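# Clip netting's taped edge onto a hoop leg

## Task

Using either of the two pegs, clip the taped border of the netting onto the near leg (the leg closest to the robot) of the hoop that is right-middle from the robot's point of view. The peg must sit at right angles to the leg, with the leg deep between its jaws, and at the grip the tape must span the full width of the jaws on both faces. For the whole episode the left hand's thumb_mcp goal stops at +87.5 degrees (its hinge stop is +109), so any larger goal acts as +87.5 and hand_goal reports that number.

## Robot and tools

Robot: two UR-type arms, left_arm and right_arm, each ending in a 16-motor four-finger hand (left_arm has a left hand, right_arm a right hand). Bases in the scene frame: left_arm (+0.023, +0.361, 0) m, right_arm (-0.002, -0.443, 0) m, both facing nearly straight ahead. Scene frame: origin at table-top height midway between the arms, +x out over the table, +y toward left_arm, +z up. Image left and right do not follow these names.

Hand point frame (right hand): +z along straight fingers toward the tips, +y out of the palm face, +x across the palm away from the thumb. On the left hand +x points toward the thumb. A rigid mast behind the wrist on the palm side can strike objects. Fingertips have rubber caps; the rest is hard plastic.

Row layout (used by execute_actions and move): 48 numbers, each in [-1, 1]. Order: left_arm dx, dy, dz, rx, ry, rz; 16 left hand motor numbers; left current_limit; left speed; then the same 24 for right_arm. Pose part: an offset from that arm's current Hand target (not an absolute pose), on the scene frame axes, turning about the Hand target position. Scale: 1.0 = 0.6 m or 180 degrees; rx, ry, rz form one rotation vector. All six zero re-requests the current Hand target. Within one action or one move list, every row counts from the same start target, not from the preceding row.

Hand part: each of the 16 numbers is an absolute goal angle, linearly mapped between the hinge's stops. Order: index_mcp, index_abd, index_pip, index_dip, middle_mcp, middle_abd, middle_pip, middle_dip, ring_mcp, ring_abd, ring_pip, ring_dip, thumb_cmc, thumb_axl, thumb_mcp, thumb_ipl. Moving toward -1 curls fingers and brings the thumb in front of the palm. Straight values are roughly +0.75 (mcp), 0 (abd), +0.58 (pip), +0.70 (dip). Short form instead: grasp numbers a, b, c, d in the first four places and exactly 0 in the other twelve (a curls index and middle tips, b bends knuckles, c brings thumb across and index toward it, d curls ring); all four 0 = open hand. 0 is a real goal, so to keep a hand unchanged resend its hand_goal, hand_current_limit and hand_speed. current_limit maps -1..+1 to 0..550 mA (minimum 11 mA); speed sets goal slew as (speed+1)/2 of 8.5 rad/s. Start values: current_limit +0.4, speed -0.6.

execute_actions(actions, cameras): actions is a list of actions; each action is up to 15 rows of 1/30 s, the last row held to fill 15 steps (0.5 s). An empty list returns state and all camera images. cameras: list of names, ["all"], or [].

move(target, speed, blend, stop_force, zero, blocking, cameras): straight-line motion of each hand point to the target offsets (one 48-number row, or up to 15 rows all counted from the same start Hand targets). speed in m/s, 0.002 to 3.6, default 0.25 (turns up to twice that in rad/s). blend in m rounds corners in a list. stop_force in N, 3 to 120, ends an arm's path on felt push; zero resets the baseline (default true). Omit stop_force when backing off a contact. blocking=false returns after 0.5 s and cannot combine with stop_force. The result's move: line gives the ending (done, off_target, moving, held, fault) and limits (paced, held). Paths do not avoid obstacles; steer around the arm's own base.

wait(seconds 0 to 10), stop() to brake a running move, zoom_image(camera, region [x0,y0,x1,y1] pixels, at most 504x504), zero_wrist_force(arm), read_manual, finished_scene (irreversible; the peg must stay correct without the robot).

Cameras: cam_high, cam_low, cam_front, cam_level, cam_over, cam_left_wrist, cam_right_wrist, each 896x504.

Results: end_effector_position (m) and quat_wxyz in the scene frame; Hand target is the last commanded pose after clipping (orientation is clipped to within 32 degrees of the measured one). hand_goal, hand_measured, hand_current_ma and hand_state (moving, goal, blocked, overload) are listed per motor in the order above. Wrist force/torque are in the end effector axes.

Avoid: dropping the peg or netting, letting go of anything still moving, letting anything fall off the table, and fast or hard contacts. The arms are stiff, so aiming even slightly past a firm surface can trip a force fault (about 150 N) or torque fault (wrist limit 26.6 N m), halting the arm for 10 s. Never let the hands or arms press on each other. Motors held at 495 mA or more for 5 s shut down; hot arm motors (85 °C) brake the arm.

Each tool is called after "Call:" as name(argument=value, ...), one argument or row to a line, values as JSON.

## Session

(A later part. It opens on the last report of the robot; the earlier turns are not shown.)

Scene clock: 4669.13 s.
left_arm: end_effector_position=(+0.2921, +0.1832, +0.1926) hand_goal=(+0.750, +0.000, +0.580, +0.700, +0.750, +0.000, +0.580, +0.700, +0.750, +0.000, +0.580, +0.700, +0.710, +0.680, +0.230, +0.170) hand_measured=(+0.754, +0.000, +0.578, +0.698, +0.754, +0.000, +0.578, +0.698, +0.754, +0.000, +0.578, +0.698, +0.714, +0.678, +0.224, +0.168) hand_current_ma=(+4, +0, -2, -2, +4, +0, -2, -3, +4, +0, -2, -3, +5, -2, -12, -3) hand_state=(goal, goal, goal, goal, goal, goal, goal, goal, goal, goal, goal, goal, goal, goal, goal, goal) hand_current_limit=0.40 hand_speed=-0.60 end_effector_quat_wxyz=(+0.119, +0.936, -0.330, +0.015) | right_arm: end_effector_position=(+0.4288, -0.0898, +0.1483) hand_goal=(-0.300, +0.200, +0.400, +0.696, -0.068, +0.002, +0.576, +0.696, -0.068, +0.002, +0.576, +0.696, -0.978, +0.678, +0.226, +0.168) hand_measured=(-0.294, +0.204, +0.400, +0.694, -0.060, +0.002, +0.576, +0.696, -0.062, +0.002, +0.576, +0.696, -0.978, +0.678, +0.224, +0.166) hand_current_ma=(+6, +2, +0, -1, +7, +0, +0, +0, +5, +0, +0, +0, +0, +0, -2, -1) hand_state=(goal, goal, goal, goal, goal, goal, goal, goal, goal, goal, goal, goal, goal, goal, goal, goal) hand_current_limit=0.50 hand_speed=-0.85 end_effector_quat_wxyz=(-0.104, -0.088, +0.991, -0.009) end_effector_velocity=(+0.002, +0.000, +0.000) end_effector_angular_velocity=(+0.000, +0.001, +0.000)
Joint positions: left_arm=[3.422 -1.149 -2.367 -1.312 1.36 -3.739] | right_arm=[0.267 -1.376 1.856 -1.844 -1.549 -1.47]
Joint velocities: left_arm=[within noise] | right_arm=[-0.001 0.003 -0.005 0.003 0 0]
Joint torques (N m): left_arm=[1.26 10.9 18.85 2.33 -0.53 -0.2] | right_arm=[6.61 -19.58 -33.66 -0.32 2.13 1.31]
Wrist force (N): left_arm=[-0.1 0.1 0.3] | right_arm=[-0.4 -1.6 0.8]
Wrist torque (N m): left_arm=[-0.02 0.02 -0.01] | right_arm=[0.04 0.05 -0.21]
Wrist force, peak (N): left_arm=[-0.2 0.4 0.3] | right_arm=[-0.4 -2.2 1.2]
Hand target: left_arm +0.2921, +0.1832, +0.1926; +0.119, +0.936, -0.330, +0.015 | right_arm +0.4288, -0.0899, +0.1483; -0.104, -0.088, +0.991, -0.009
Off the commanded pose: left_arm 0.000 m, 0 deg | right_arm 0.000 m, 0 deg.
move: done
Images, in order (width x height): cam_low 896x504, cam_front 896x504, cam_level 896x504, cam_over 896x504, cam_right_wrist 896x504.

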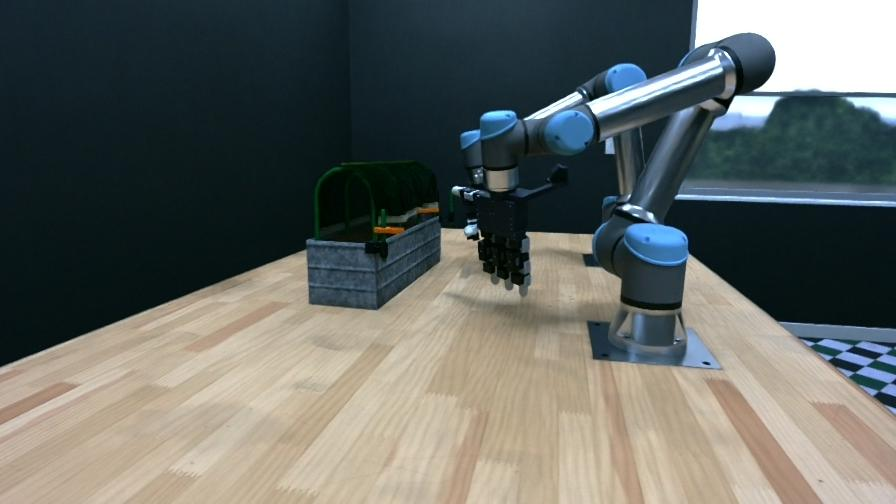

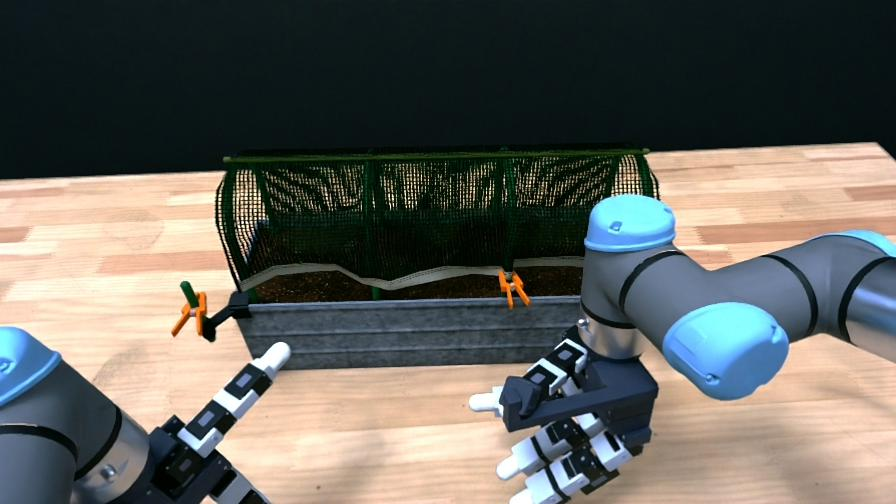

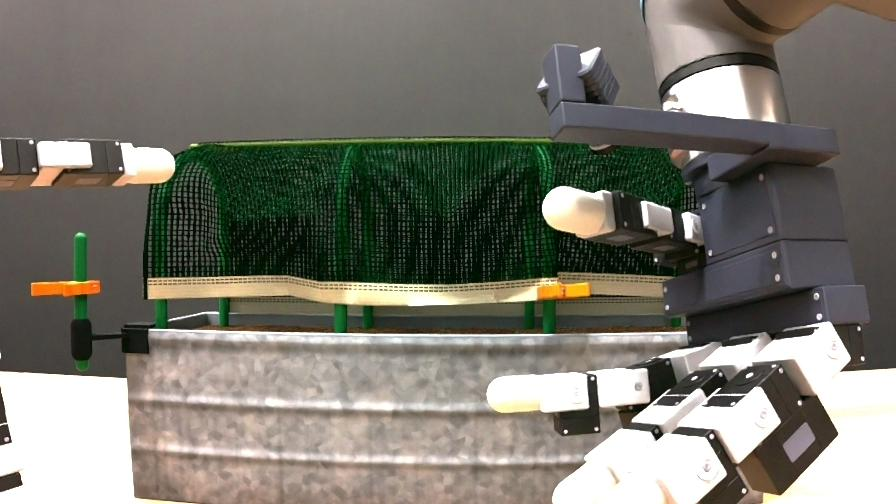

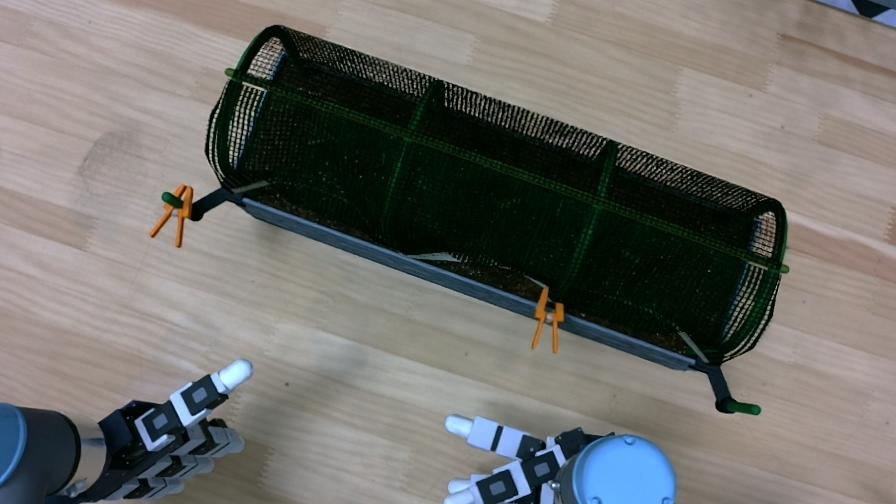

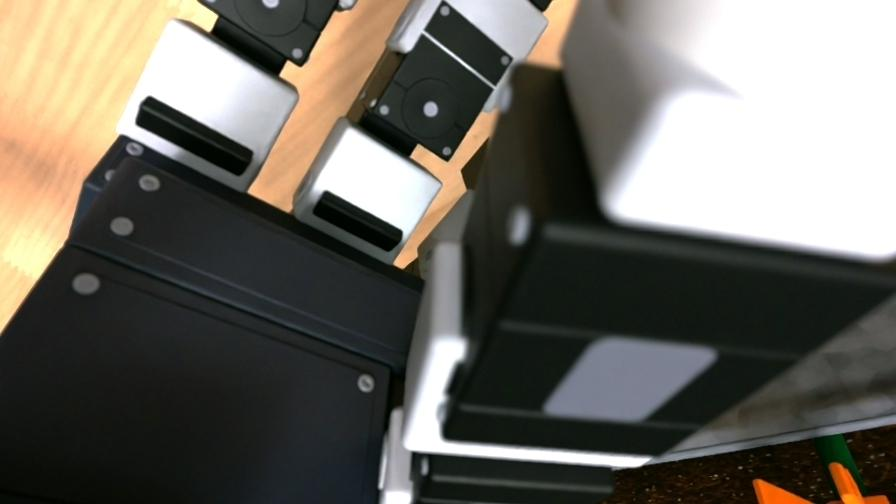

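Call:
wait(
  seconds=0.1,
  cameras=["cam_left_wrist"],
)

Call:
zoom_image(
  camera="cam_left_wrist",
  region=[0, 0, 504, 504],
)

Scene clock: 5054.03 s.
left_arm: end_effector_position=(+0.2921, +0.1832, +0.1926) hand_goal=(+0.750, +0.000, +0.580, +0.700, +0.750, +0.000, +0.580, +0.700, +0.750, +0.000, +0.580, +0.700, +0.710, +0.680, +0.230, +0.170) hand_measured=(+0.754, +0.000, +0.578, +0.698, +0.754, +0.000, +0.578, +0.698, +0.754, +0.000, +0.578, +0.698, +0.714, +0.678, +0.224, +0.168) hand_current_ma=(+4, +0, -2, -2, +4, +0, -2, -3, +4, +0, -2, -3, +5, -2, -12, -3) hand_state=(goal, goal, goal, goal, goal, goal, goal, goal, goal, goal, goal, goal, goal, goal, goal, goal) hand_current_limit=0.40 hand_speed=-0.60 end_effector_quat_wxyz=(+0.119, +0.936, -0.330, +0.015) | right_arm: end_effector_position=(+0.4288, -0.0899, +0.1483) hand_goal=(-0.300, +0.200, +0.400, +0.696, -0.068, +0.002, +0.576, +0.696, -0.068, +0.002, +0.576, +0.696, -0.978, +0.678, +0.226, +0.168) hand_measured=(-0.294, +0.204, +0.400, +0.694, -0.060, +0.002, +0.576, +0.696, -0.062, +0.002, +0.576, +0.696, -0.978, +0.678, +0.224, +0.166) hand_current_ma=(+6, +2, +0, -1, +7, +0, +0, +0, +5, +0, +0, +0, +0, +0, -2, -1) hand_state=(goal, goal, goal, goal, goal, goal, goal, goal, goal, goal, goal, goal, goal, goal, goal, goal) hand_current_limit=0.50 hand_speed=-0.85 end_effector_quat_wxyz=(-0.104, -0.088, +0.991, -0.009)
Joint positions: left_arm=[3.422 -1.149 -2.367 -1.312 1.36 -3.739] | right_arm=[0.267 -1.375 1.856 -1.844 -1.549 -1.47]
Joint torques (N m): left_arm=[1.2 11.09 18.68 2.33 -0.5 -0.1] | right_arm=[-9.45 -22.53 -33.05 -0.02 1.12 -1.29]
Wrist force (N): left_arm=[-0.2 0.2 0.3] | right_arm=[-0.2 -1.5 1.1]
Wrist torque (N m): left_arm=[0.00 0.03 -0.02] | right_arm=[0.03 0.02 -0.19]
Wrist force, peak (N): left_arm=[-0.3 0.4 0.4] | right_arm=[-0.4 -1.8 0.9]
Hand target: left_arm +0.2921, +0.1832, +0.1926; +0.119, +0.936, -0.330, +0.015 | right_arm +0.4288, -0.0899, +0.1483; -0.104, -0.088, +0.991, -0.009
Off the commanded pose: left_arm 0.000 m, 0 deg | right_arm 0.000 m, 0 deg.
wait: 0.10 s; at rest from the start
Images, in order (width x height): cam_left_wrist 896x504.

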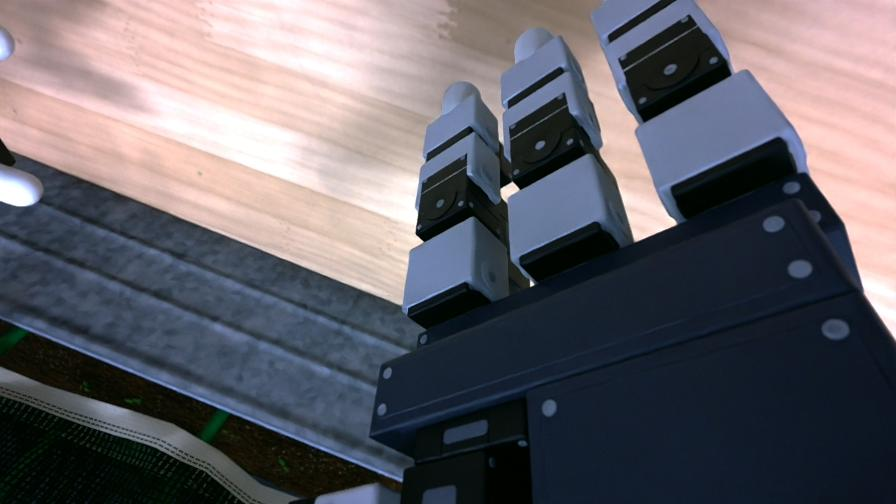

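Scaled by 1.000.

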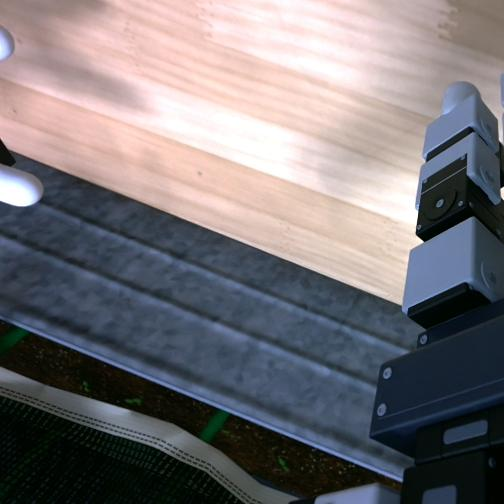

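Call:
move(
  target=[
    [0,0,0,0,0,0,0,0,0,0,0,0,0,0,0,0,0,0,0,0,0,0,0.4,-0.6,-0.215,-0.383,0.05,0,0,0,-0.300,0.200,0.40,0.696,-0.068,0.002,0.576,0.696,-0.068,0.002,0.576,0.696,-0.978,0.678,0.226,0.168,0.5,-0.85],
    [0.29,-0.5383,0.177,0,0,0,0,0,0,0,0,0,0,0,0,0,0,0,0,0,0,0,0.4,-0.6,-0.215,-0.383,0.05,0,0,0,-0.300,0.200,0.40,0.696,-0.068,0.002,0.576,0.696,-0.068,0.002,0.576,0.696,-0.978,0.678,0.226,0.168,0.5,-0.85],
  ],
  speed=[0.2,0.2],
  cameras=["cam_left_wrist","cam_level","cam_over"],
)

Call:
zoom_image(
  camera="cam_left_wrist",
  region=[344, 152, 552, 352],
)

Scene clock: 5150.33 s.
left_arm: end_effector_position=(+0.4660, -0.1397, +0.2987) hand_goal=(+0.750, +0.000, +0.580, +0.700, +0.750, +0.000, +0.580, +0.700, +0.750, +0.000, +0.580, +0.700, +0.710, +0.680, +0.230, +0.170) hand_measured=(+0.752, +0.000, +0.578, +0.698, +0.752, +0.000, +0.578, +0.698, +0.752, +0.000, +0.578, +0.698, +0.714, +0.678, +0.224, +0.168) hand_current_ma=(+3, +0, -2, -2, +3, +0, -2, -3, +3, +0, -2, -3, +5, -2, -12, -3) hand_state=(goal, goal, goal, goal, goal, goal, goal, goal, goal, goal, goal, goal, goal, goal, goal, goal) hand_current_limit=0.40 hand_speed=-0.60 end_effector_quat_wxyz=(+0.119, +0.936, -0.330, +0.015) | right_arm: end_effector_position=(+0.2998, -0.3197, +0.1783) hand_goal=(-0.300, +0.200, +0.400, +0.696, -0.068, +0.002, +0.576, +0.696, -0.068, +0.002, +0.576, +0.696, -0.978, +0.678, +0.226, +0.168) hand_measured=(-0.294, +0.204, +0.400, +0.694, -0.060, +0.002, +0.576, +0.696, -0.062, +0.002, +0.576, +0.696, -0.978, +0.678, +0.224, +0.166) hand_current_ma=(+6, +2, +0, -1, +7, +0, +0, +0, +6, +0, +0, +0, +0, +0, -2, -1) hand_state=(goal, goal, goal, goal, goal, goal, goal, goal, goal, goal, goal, goal, goal, goal, goal, goal) hand_current_limit=0.50 hand_speed=-0.85 end_effector_quat_wxyz=(-0.104, -0.088, +0.991, -0.009)
Joint positions: left_arm=[2.71 -1.844 -1.492 -1.325 1.336 -4.468] | right_arm=[-0.282 -1.929 2.278 -1.731 -1.66 -2.009]
Joint torques (N m): left_arm=[6.13 36.39 33.31 4.31 -1.47 0.99] | right_arm=[-11.39 -16.58 -33.57 -0.79 -1.24 -1.35]
Wrist force (N): left_arm=[0.1 0.4 0.0] | right_arm=[-0.6 -2.3 1.4]
Wrist torque (N m): left_arm=[0.04 0.02 -0.09] | right_arm=[-0.10 0.05 -0.24]
Wrist force, peak (N): left_arm=[1.7 1.3 0.1] | right_arm=[0.7 -3.6 1.3]
Hand target: left_arm +0.4661, -0.1398, +0.2988; +0.119, +0.936, -0.330, +0.015 | right_arm +0.2998, -0.3197, +0.1783; -0.104, -0.088, +0.991, -0.009
Off the commanded pose: left_arm 0.000 m, 0 deg | right_arm 0.000 m, 0 deg.
move: done
Images, in order (width x height): cam_level 896x504, cam_over 896x504, cam_left_wrist 896x504.

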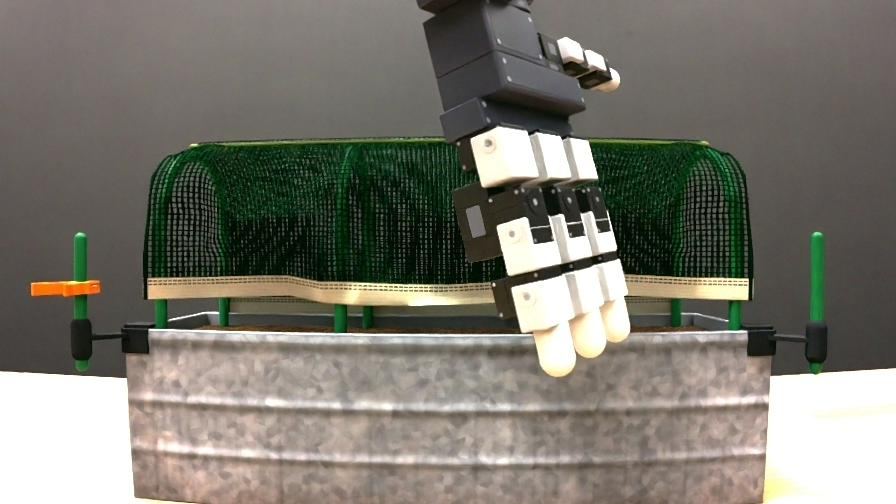

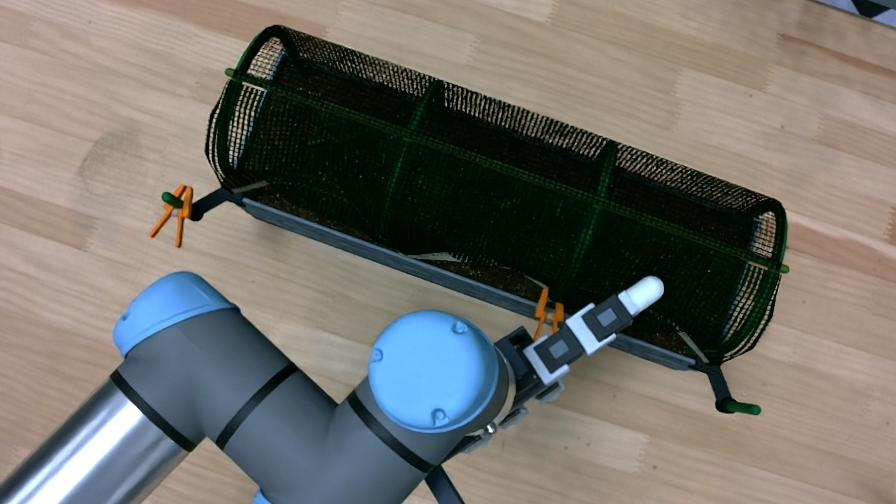

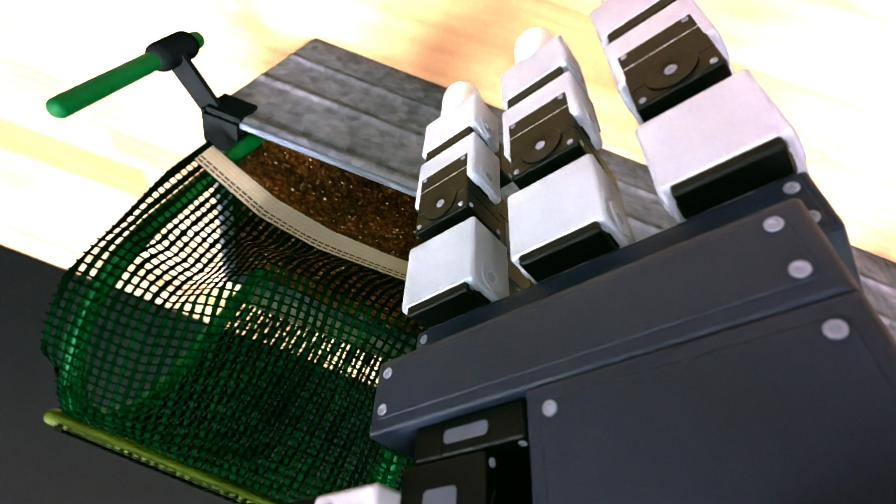

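Scaled by 2.423.

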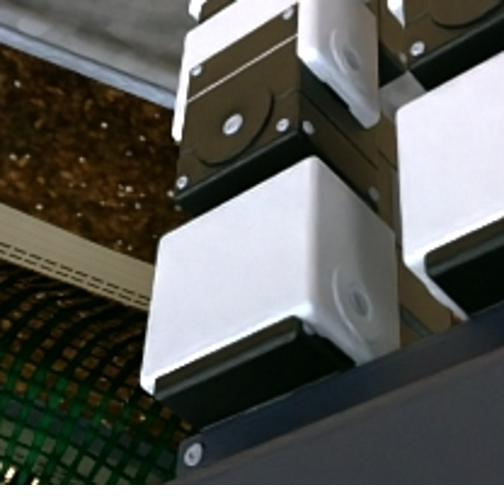

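Call:
move(
  target=[-0.088,0.192,-0.081,0,0,0,0,0,0,0,0,0,0,0,0,0,0,0,0,0,0,0,0.4,-0.6,0,0,0,0,0,0,-0.300,0.200,0.40,0.696,-0.068,0.002,0.576,0.696,-0.068,0.002,0.576,0.696,-0.978,0.678,0.226,0.168,0.5,-0.85],
  speed=0.15,
  cameras=["cam_left_wrist"],
)

Call:
zoom_image(
  camera="cam_left_wrist",
  region=[180, 240, 340, 400],
)

Scene clock: 5201.90 s.
left_arm: end_effector_position=(+0.4133, -0.0246, +0.2503) hand_goal=(+0.750, +0.000, +0.580, +0.700, +0.750, +0.000, +0.580, +0.700, +0.750, +0.000, +0.580, +0.700, +0.710, +0.680, +0.230, +0.170) hand_measured=(+0.752, +0.000, +0.578, +0.698, +0.752, +0.000, +0.578, +0.698, +0.752, +0.000, +0.578, +0.698, +0.714, +0.678, +0.224, +0.168) hand_current_ma=(+3, +0, -2, -2, +3, +0, -2, -3, +3, +0, -2, -3, +5, -2, -12, -3) hand_state=(goal, goal, goal, goal, goal, goal, goal, goal, goal, goal, goal, goal, goal, goal, goal, goal) hand_current_limit=0.40 hand_speed=-0.60 end_effector_quat_wxyz=(+0.119, +0.936, -0.330, +0.015) | right_arm: end_effector_position=(+0.2998, -0.3197, +0.1783) hand_goal=(-0.300, +0.200, +0.400, +0.696, -0.068, +0.002, +0.576, +0.696, -0.068, +0.002, +0.576, +0.696, -0.978, +0.678, +0.226, +0.168) hand_measured=(-0.294, +0.204, +0.400, +0.694, -0.060, +0.002, +0.576, +0.696, -0.062, +0.002, +0.576, +0.696, -0.978, +0.678, +0.224, +0.166) hand_current_ma=(+6, +2, +0, -1, +7, +0, +0, +0, +6, +0, +0, +0, +0, +0, -2, -1) hand_state=(goal, goal, goal, goal, goal, goal, goal, goal, goal, goal, goal, goal, goal, goal, goal, goal) hand_current_limit=0.50 hand_speed=-0.85 end_effector_quat_wxyz=(-0.104, -0.088, +0.991, -0.009)
Joint positions: left_arm=[2.877 -1.618 -1.876 -1.207 1.331 -4.297] | right_arm=[-0.282 -1.929 2.278 -1.731 -1.66 -2.009]
Joint torques (N m): left_arm=[-1.43 17.69 17.94 0.43 -0.71 -1.51] | right_arm=[-8.56 -15.98 -34.08 -0.77 -1.24 -0.95]
Wrist force (N): left_arm=[0.0 0.4 0.3] | right_arm=[-0.5 -2.2 1.3]
Wrist torque (N m): left_arm=[0.02 0.06 -0.02] | right_arm=[-0.08 0.05 -0.22]
Wrist force, peak (N): left_arm=[1.6 1.1 -0.1] | right_arm=[-0.1 -2.4 1.2]
Hand target: left_arm +0.4133, -0.0246, +0.2502; +0.119, +0.936, -0.330, +0.015 | right_arm +0.2998, -0.3197, +0.1783; -0.104, -0.088, +0.991, -0.009
Off the commanded pose: left_arm 0.000 m, 0 deg | right_arm 0.000 m, 0 deg.
move: done
Images, in order (width x height): cam_left_wrist 896x504.

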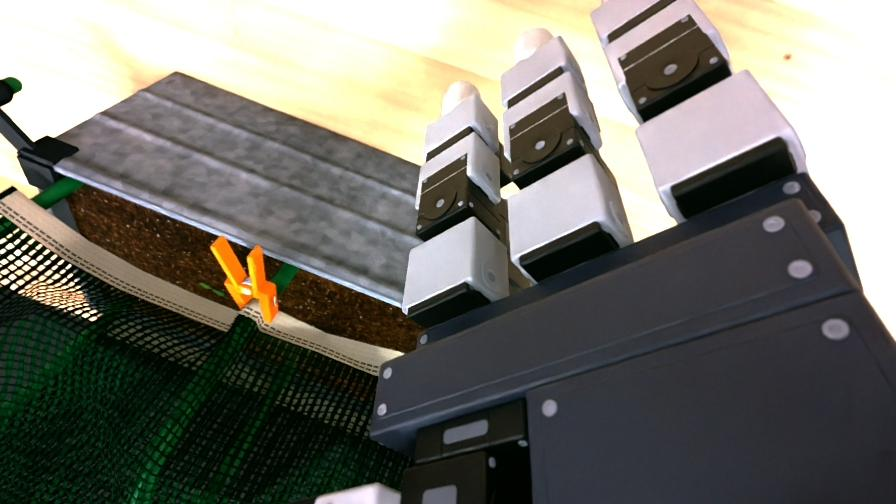

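Scaled by 3.150.

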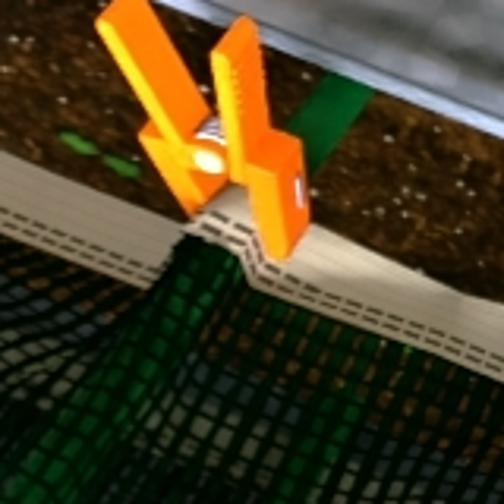

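Call:
zoom_image(
  camera="cam_left_wrist",
  region=[215, 270, 285, 340],
)

Call:
zoom_image(
  camera="cam_left_wrist",
  region=[205, 230, 305, 330],
)

Scaled by 7.200.

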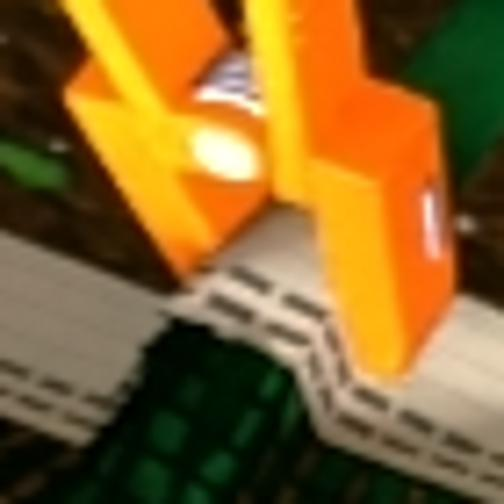

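Scaled by 5.040.

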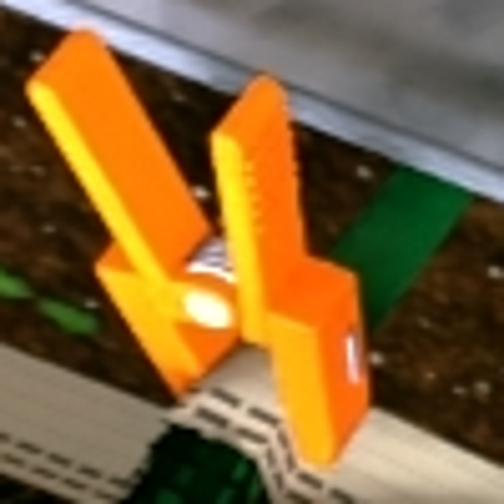

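Call:
wait(
  seconds=0.1,
  cameras=["cam_over","cam_front"],
)

Call:
zoom_image(
  camera="cam_over",
  region=[340, 190, 440, 290],
)

Call:
zoom_image(
  camera="cam_over",
  region=[510, 240, 610, 340],
)

Call:
zoom_image(
  camera="cam_front",
  region=[340, 250, 420, 330],
)

Scene clock: 5583.77 s.
left_arm: end_effector_position=(+0.4133, -0.0246, +0.2502) hand_goal=(+0.750, +0.000, +0.580, +0.700, +0.750, +0.000, +0.580, +0.700, +0.750, +0.000, +0.580, +0.700, +0.710, +0.680, +0.230, +0.170) hand_measured=(+0.752, +0.000, +0.578, +0.698, +0.752, +0.000, +0.578, +0.698, +0.752, +0.000, +0.578, +0.698, +0.714, +0.678, +0.224, +0.168) hand_current_ma=(+3, +0, -2, -2, +3, +0, -2, -3, +3, +0, -2, -3, +5, -2, -12, -3) hand_state=(goal, goal, goal, goal, goal, goal, goal, goal, goal, goal, goal, goal, goal, goal, goal, goal) hand_current_limit=0.40 hand_speed=-0.60 end_effector_quat_wxyz=(+0.119, +0.936, -0.330, +0.015) | right_arm: end_effector_position=(+0.2998, -0.3197, +0.1783) hand_goal=(-0.300, +0.200, +0.400, +0.696, -0.068, +0.002, +0.576, +0.696, -0.068, +0.002, +0.576, +0.696, -0.978, +0.678, +0.226, +0.168) hand_measured=(-0.294, +0.204, +0.400, +0.694, -0.060, +0.002, +0.576, +0.696, -0.062, +0.002, +0.576, +0.696, -0.978, +0.678, +0.224, +0.166) hand_current_ma=(+6, +2, +0, -1, +7, +0, +0, +0, +6, +0, +0, +0, +0, +0, -2, -1) hand_state=(goal, goal, goal, goal, goal, goal, goal, goal, goal, goal, goal, goal, goal, goal, goal, goal) hand_current_limit=0.50 hand_speed=-0.85 end_effector_quat_wxyz=(-0.104, -0.088, +0.991, -0.009)
Joint positions: left_arm=[2.877 -1.618 -1.876 -1.207 1.331 -4.297] | right_arm=[-0.282 -1.929 2.278 -1.731 -1.66 -2.009]
Joint torques (N m): left_arm=[-3.16 12.44 17.4 0.42 0.67 2.05] | right_arm=[-9.56 -15.55 -34.18 -0.65 -1.34 -0.76]
Wrist force (N): left_arm=[-0.1 0.4 0.1] | right_arm=[-0.4 -2.0 1.0]
Wrist torque (N m): left_arm=[0.04 0.06 -0.03] | right_arm=[-0.03 0.04 -0.21]
Wrist force, peak (N): left_arm=[0.0 0.4 0.5] | right_arm=[-0.6 -2.3 1.3]
Hand target: left_arm +0.4133, -0.0246, +0.2502; +0.119, +0.936, -0.330, +0.015 | right_arm +0.2998, -0.3197, +0.1783; -0.104, -0.088, +0.991, -0.009
Off the commanded pose: left_arm 0.000 m, 0 deg | right_arm 0.000 m, 0 deg.
wait: 0.10 s; at rest from the start
Images, in order (width x height): cam_front 896x504, cam_over 896x504.

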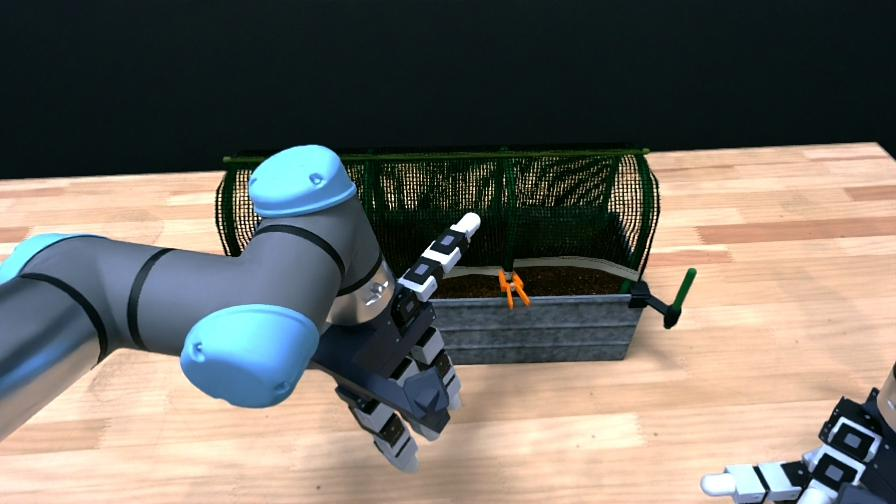

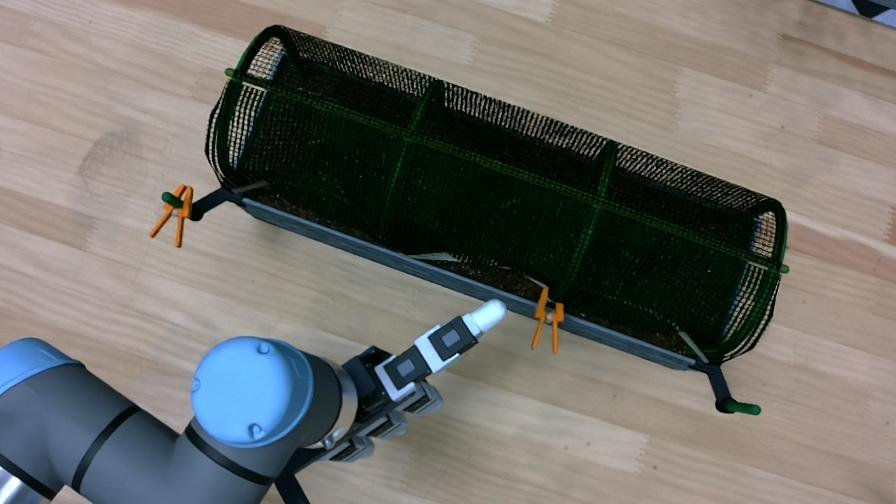

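Scaled by 5.040.

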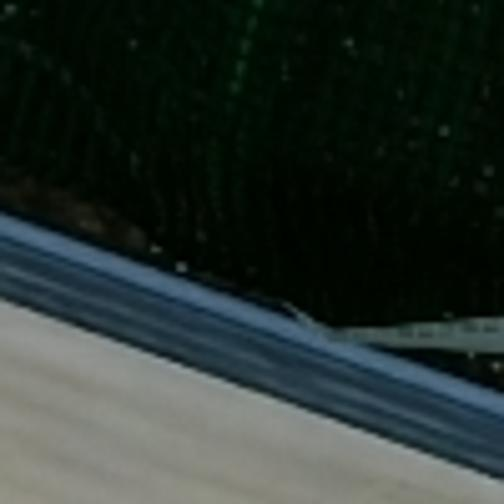

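Scaled by 5.040.

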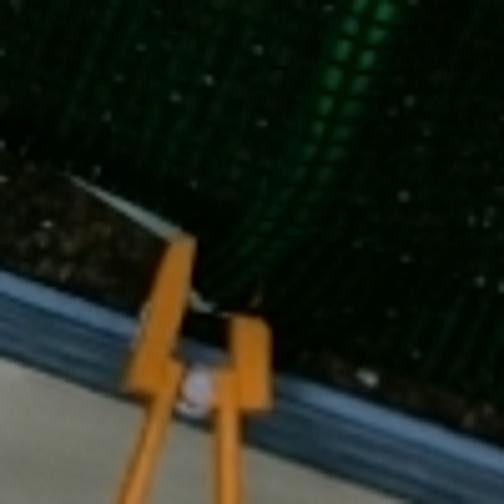

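Scaled by 6.300.

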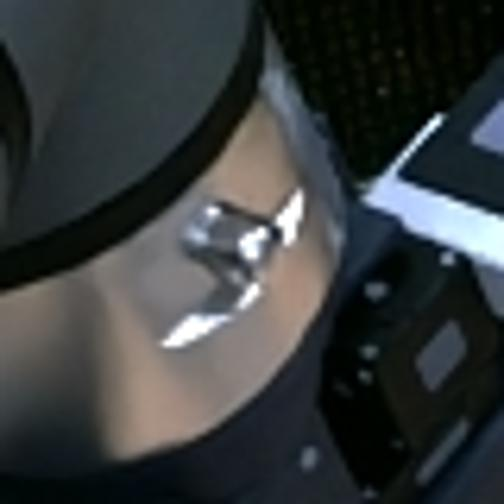

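Call:
wait(
  seconds=0.1,
  cameras=["cam_low"],
)

Call:
zoom_image(
  camera="cam_low",
  region=[405, 195, 445, 225],
)

Call:
zoom_image(
  camera="cam_low",
  region=[360, 190, 460, 265],
)

Scene clock: 5802.00 s.
left_arm: end_effector_position=(+0.4133, -0.0246, +0.2502) hand_goal=(+0.750, +0.000, +0.580, +0.700, +0.750, +0.000, +0.580, +0.700, +0.750, +0.000, +0.580, +0.700, +0.710, +0.680, +0.230, +0.170) hand_measured=(+0.752, +0.000, +0.578, +0.698, +0.752, +0.000, +0.578, +0.698, +0.752, +0.000, +0.578, +0.698, +0.714, +0.678, +0.224, +0.168) hand_current_ma=(+3, +0, -2, -2, +3, +0, -2, -3, +3, +0, -2, -3, +5, -2, -12, -3) hand_state=(goal, goal, goal, goal, goal, goal, goal, goal, goal, goal, goal, goal, goal, goal, goal, goal) hand_current_limit=0.40 hand_speed=-0.60 end_effector_quat_wxyz=(+0.119, +0.936, -0.330, +0.015) | right_arm: end_effector_position=(+0.2998, -0.3197, +0.1783) hand_goal=(-0.300, +0.200, +0.400, +0.696, -0.068, +0.002, +0.576, +0.696, -0.068, +0.002, +0.576, +0.696, -0.978, +0.678, +0.226, +0.168) hand_measured=(-0.294, +0.204, +0.400, +0.694, -0.060, +0.002, +0.576, +0.696, -0.062, +0.002, +0.576, +0.696, -0.978, +0.678, +0.224, +0.166) hand_current_ma=(+6, +2, +0, -1, +7, +0, +0, +0, +6, +0, +0, +0, +0, +0, -2, -1) hand_state=(goal, goal, goal, goal, goal, goal, goal, goal, goal, goal, goal, goal, goal, goal, goal, goal) hand_current_limit=0.50 hand_speed=-0.85 end_effector_quat_wxyz=(-0.104, -0.088, +0.991, -0.009)
Joint positions: left_arm=[2.877 -1.618 -1.876 -1.207 1.331 -4.297] | right_arm=[-0.282 -1.929 2.278 -1.731 -1.66 -2.009]
Joint torques (N m): left_arm=[-2.21 11.9 16.6 0.47 0.66 1.94] | right_arm=[-8.31 -16.33 -33.5 -0.77 -1.03 -1.03]
Wrist force (N): left_arm=[0.0 0.3 0.4] | right_arm=[-0.3 -2.0 1.0]
Wrist torque (N m): left_arm=[0.00 0.06 -0.01] | right_arm=[-0.02 0.03 -0.20]
Wrist force, peak (N): left_arm=[-0.2 0.3 0.5] | right_arm=[-0.4 -2.3 1.3]
Hand target: left_arm +0.4133, -0.0246, +0.2502; +0.119, +0.936, -0.330, +0.015 | right_arm +0.2998, -0.3197, +0.1783; -0.104, -0.088, +0.991, -0.009
Off the commanded pose: left_arm 0.000 m, 0 deg | right_arm 0.000 m, 0 deg.
wait: 0.10 s; at rest from the start
Images, in order (width x height): cam_low 896x504.

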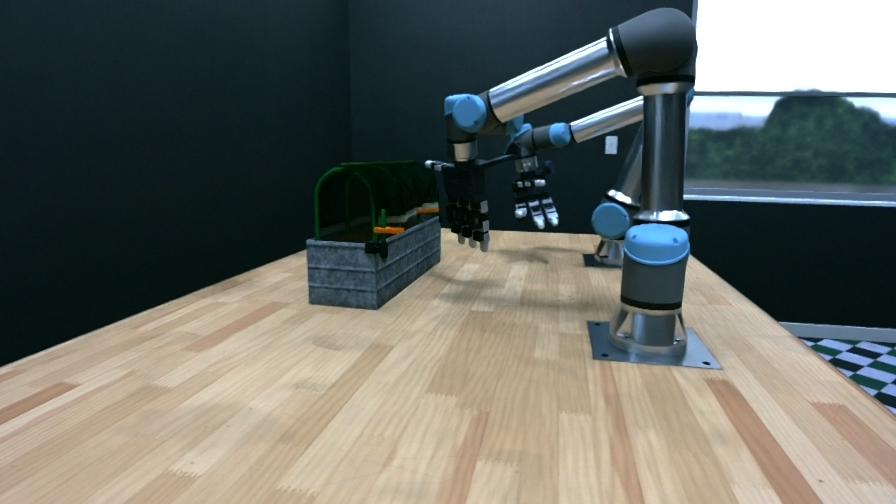

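Scaled by 12.600.

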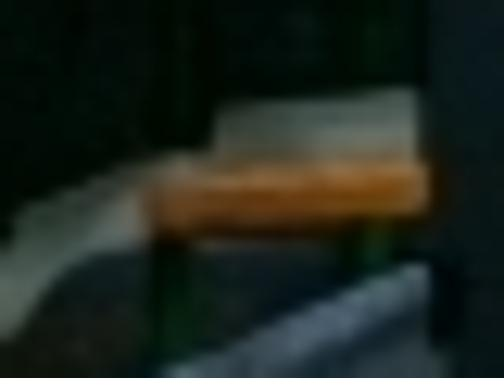

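Scaled by 5.040.

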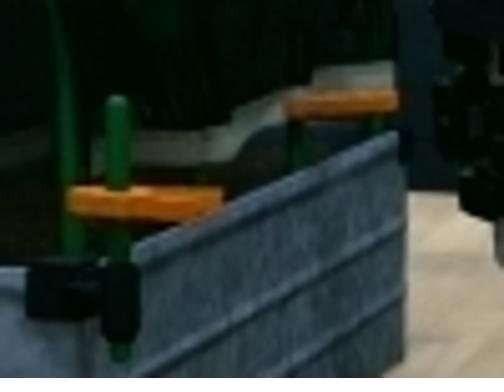

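Call:
move(
  target=[
    [-0.202,0.3463,-0.0962,0,0,0,0,0,0,0,0,0,0,0,0,0,0,0,0,0,0,0,0.4,-0.6,0.215,0.383,-0.0505,0,0,0,-0.300,0.200,0.40,0.696,-0.068,0.002,0.576,0.696,-0.068,0.002,0.576,0.696,-0.978,0.678,0.226,0.168,0.5,-0.85],
    [-0.202,0.3463,-0.0962,0,0,0,0,0,0,0,0,0,0,0,0,0,0,0,0,0,0,0,0.4,-0.6,0.355,0.4205,-0.0505,0,0,0,-0.300,0.200,0.40,0.696,-0.068,0.002,0.576,0.696,-0.068,0.002,0.576,0.696,-0.978,0.678,0.226,0.168,0.5,-0.85],
    [-0.202,0.3463,-0.0962,0,0,0,0,0,0,0,0,0,0,0,0,0,0,0,0,0,0,0,0.4,-0.6,0.3812,0.4267,-0.0505,0,0,0,-0.300,0.200,0.40,0.696,-0.068,0.002,0.576,0.696,-0.068,0.002,0.576,0.696,-0.978,0.678,0.226,0.168,0.5,-0.85],
  ],
  speed=[0.2,0.08,0.02],
  blend=[0.01,0.003,0],
  cameras=["cam_level","cam_over"],
)

Call:
zoom_image(
  camera="cam_level",
  region=[520, 252, 600, 332],
)

Call:
zoom_image(
  camera="cam_over",
  region=[500, 260, 600, 360],
)

Scene clock: 6216.67 s.
left_arm: end_effector_position=(+0.2921, +0.1832, +0.1925) hand_goal=(+0.750, +0.000, +0.580, +0.700, +0.750, +0.000, +0.580, +0.700, +0.750, +0.000, +0.580, +0.700, +0.710, +0.680, +0.230, +0.170) hand_measured=(+0.752, +0.000, +0.578, +0.698, +0.752, +0.000, +0.578, +0.698, +0.752, +0.000, +0.578, +0.698, +0.714, +0.678, +0.224, +0.168) hand_current_ma=(+2, +0, -2, -2, +3, +0, -2, -3, +3, +0, -2, -3, +5, -2, -12, -3) hand_state=(goal, goal, goal, goal, goal, goal, goal, goal, goal, goal, goal, goal, goal, goal, goal, goal) hand_current_limit=0.40 hand_speed=-0.60 end_effector_quat_wxyz=(+0.119, +0.936, -0.330, +0.015) | right_arm: end_effector_position=(+0.5286, -0.0636, +0.1480) hand_goal=(-0.300, +0.200, +0.400, +0.696, -0.068, +0.002, +0.576, +0.696, -0.068, +0.002, +0.576, +0.696, -0.978, +0.678, +0.226, +0.168) hand_measured=(-0.292, +0.204, +0.400, +0.694, -0.060, +0.002, +0.576, +0.696, -0.062, +0.002, +0.576, +0.696, -0.978, +0.678, +0.224, +0.166) hand_current_ma=(+7, +2, +0, -1, +7, +0, +0, +0, +6, +0, +0, +0, +0, +0, -2, -1) hand_state=(goal, goal, goal, goal, goal, goal, goal, goal, goal, goal, goal, goal, goal, goal, goal, goal) hand_current_limit=0.50 hand_speed=-0.85 end_effector_quat_wxyz=(-0.104, -0.088, +0.991, -0.009)
Joint positions: left_arm=[3.422 -1.15 -2.367 -1.312 1.36 -3.739] | right_arm=[0.263 -1.154 1.556 -1.764 -1.55 -1.474]
Joint torques (N m): left_arm=[10.91 -9.99 16.17 0.44 0.47 1.96] | right_arm=[-7.89 -51.99 -13.18 -2.52 -1.22 -1.71]
Wrist force (N): left_arm=[-0.3 0.2 0.4] | right_arm=[-0.1 -1.9 0.7]
Wrist torque (N m): left_arm=[-0.01 0.05 -0.02] | right_arm=[0.00 0.00 0.02]
Wrist force, peak (N): left_arm=[1.5 1.2 0.3] | right_arm=[0.4 -4.0 1.2]
Hand target: left_arm +0.2921, +0.1832, +0.1925; +0.119, +0.936, -0.330, +0.015 | right_arm +0.5285, -0.0636, +0.1480; -0.104, -0.088, +0.991, -0.009
Off the commanded pose: left_arm 0.000 m, 0 deg | right_arm 0.000 m, 0 deg.
move: done
Images, in order (width x height): cam_level 896x504, cam_over 896x504.

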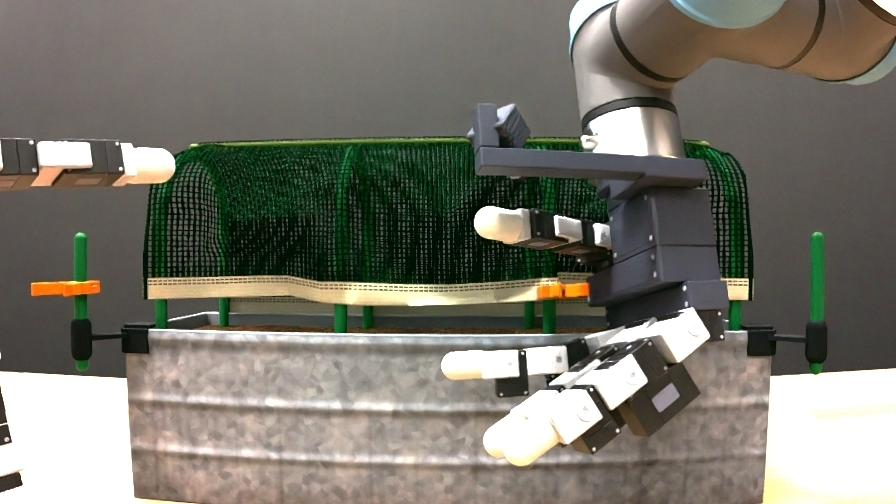

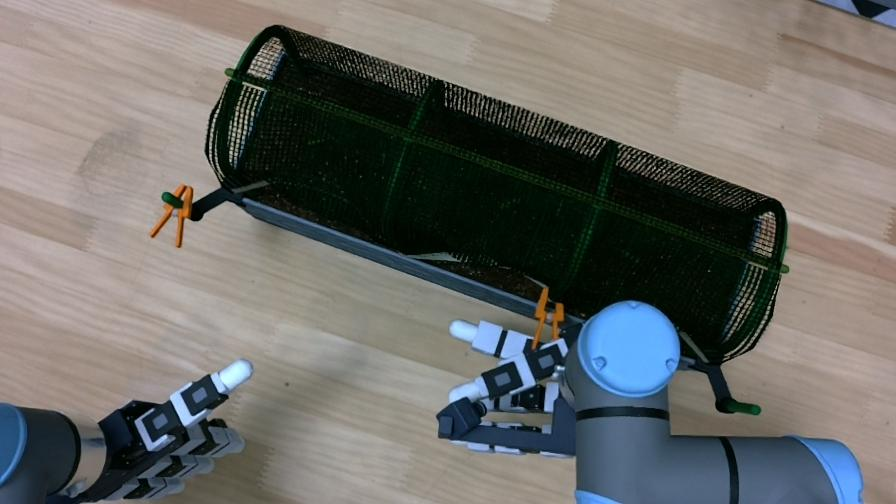

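Scaled by 6.300.

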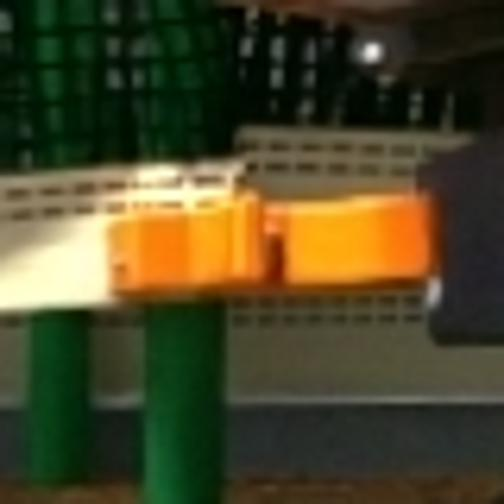

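Scaled by 5.040.

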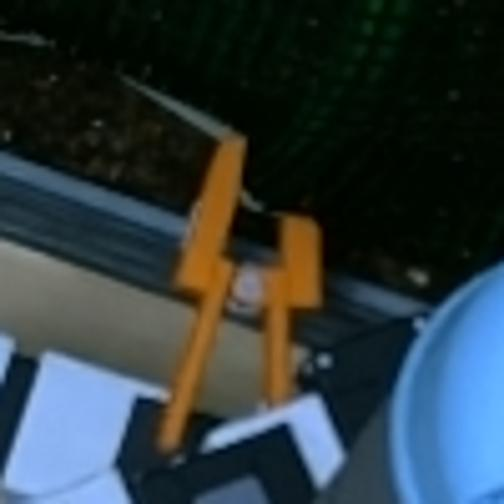

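Call:
move(
  target=[0,0,0,0,0,0,0,0,0,0,0,0,0,0,0,0,0,0,0,0,0,0,0.4,-0.6,-0.0018,0.0098,0,0,0,0,-0.300,0.200,0.40,0.696,-0.068,0.002,0.576,0.696,-0.068,0.002,0.576,0.696,-0.978,0.678,0.226,0.168,0.5,-0.85],
  speed=0.006,
  stop_force=4,
  cameras=["cam_level"],
)

Call:
zoom_image(
  camera="cam_level",
  region=[520, 252, 600, 332],
)

Scene clock: 6258.13 s.
left_arm: end_effector_position=(+0.2921, +0.1832, +0.1925) hand_goal=(+0.750, +0.000, +0.580, +0.700, +0.750, +0.000, +0.580, +0.700, +0.750, +0.000, +0.580, +0.700, +0.710, +0.680, +0.230, +0.170) hand_measured=(+0.752, +0.000, +0.578, +0.698, +0.752, +0.000, +0.578, +0.698, +0.752, +0.000, +0.578, +0.698, +0.714, +0.678, +0.224, +0.168) hand_current_ma=(+2, +0, -2, -2, +3, +0, -2, -3, +3, +0, -2, -3, +5, -2, -12, -3) hand_state=(goal, goal, goal, goal, goal, goal, goal, goal, goal, goal, goal, goal, goal, goal, goal, goal) hand_current_limit=0.40 hand_speed=-0.60 end_effector_quat_wxyz=(+0.119, +0.936, -0.330, +0.015) | right_arm: end_effector_position=(+0.5274, -0.0577, +0.1480) hand_goal=(-0.300, +0.200, +0.400, +0.696, -0.068, +0.002, +0.576, +0.696, -0.068, +0.002, +0.576, +0.696, -0.978, +0.678, +0.226, +0.168) hand_measured=(-0.292, +0.204, +0.400, +0.694, -0.060, +0.002, +0.576, +0.696, -0.062, +0.002, +0.576, +0.696, -0.978, +0.678, +0.224, +0.166) hand_current_ma=(+7, +2, +0, -1, +7, +0, +0, +0, +6, +0, +0, +0, +0, +0, -2, -1) hand_state=(goal, goal, goal, goal, goal, goal, goal, goal, goal, goal, goal, goal, goal, goal, goal, goal) hand_current_limit=0.50 hand_speed=-0.85 end_effector_quat_wxyz=(-0.104, -0.088, +0.991, -0.009)
Joint positions: left_arm=[3.422 -1.15 -2.367 -1.312 1.36 -3.739] | right_arm=[0.273 -1.15 1.55 -1.763 -1.548 -1.465]
Joint torques (N m): left_arm=[10.83 -10 16.27 0.37 0.46 1.93] | right_arm=[-8.88 -40.4 -23.71 -0.83 1.14 -1.6]
Wrist force (N): left_arm=[-0.1 0.1 0.3] | right_arm=[-0.2 -1.8 0.7]
Wrist torque (N m): left_arm=[-0.01 0.02 0.01] | right_arm=[0.02 0.01 -0.19]
Wrist force, peak (N): left_arm=[-0.5 0.2 0.5] | right_arm=[-0.6 -2.4 1.0]
Hand target: left_arm +0.2921, +0.1832, +0.1925; +0.119, +0.936, -0.330, +0.015 | right_arm +0.5274, -0.0578, +0.1480; -0.104, -0.088, +0.991, -0.009
Off the commanded pose: left_arm 0.000 m, 0 deg | right_arm 0.000 m, 0 deg.
move: done
Images, in order (width x height): cam_level 896x504.

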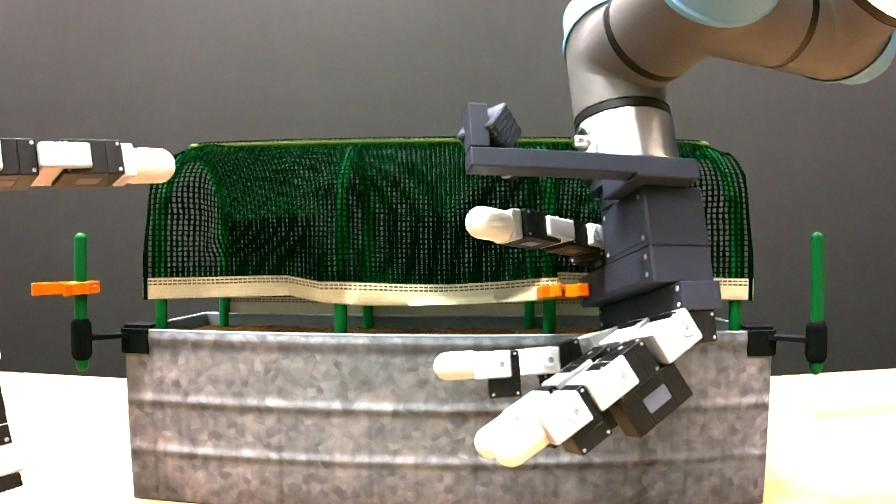

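Scaled by 6.300.

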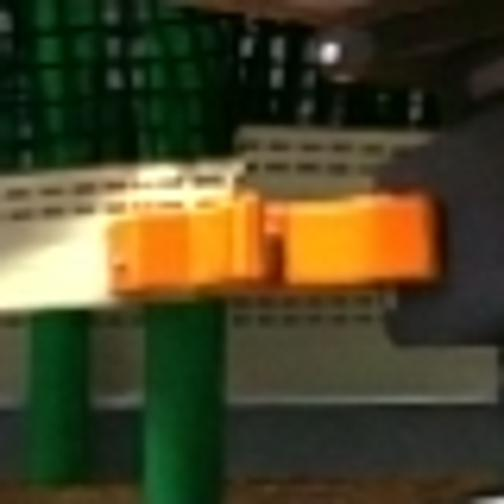

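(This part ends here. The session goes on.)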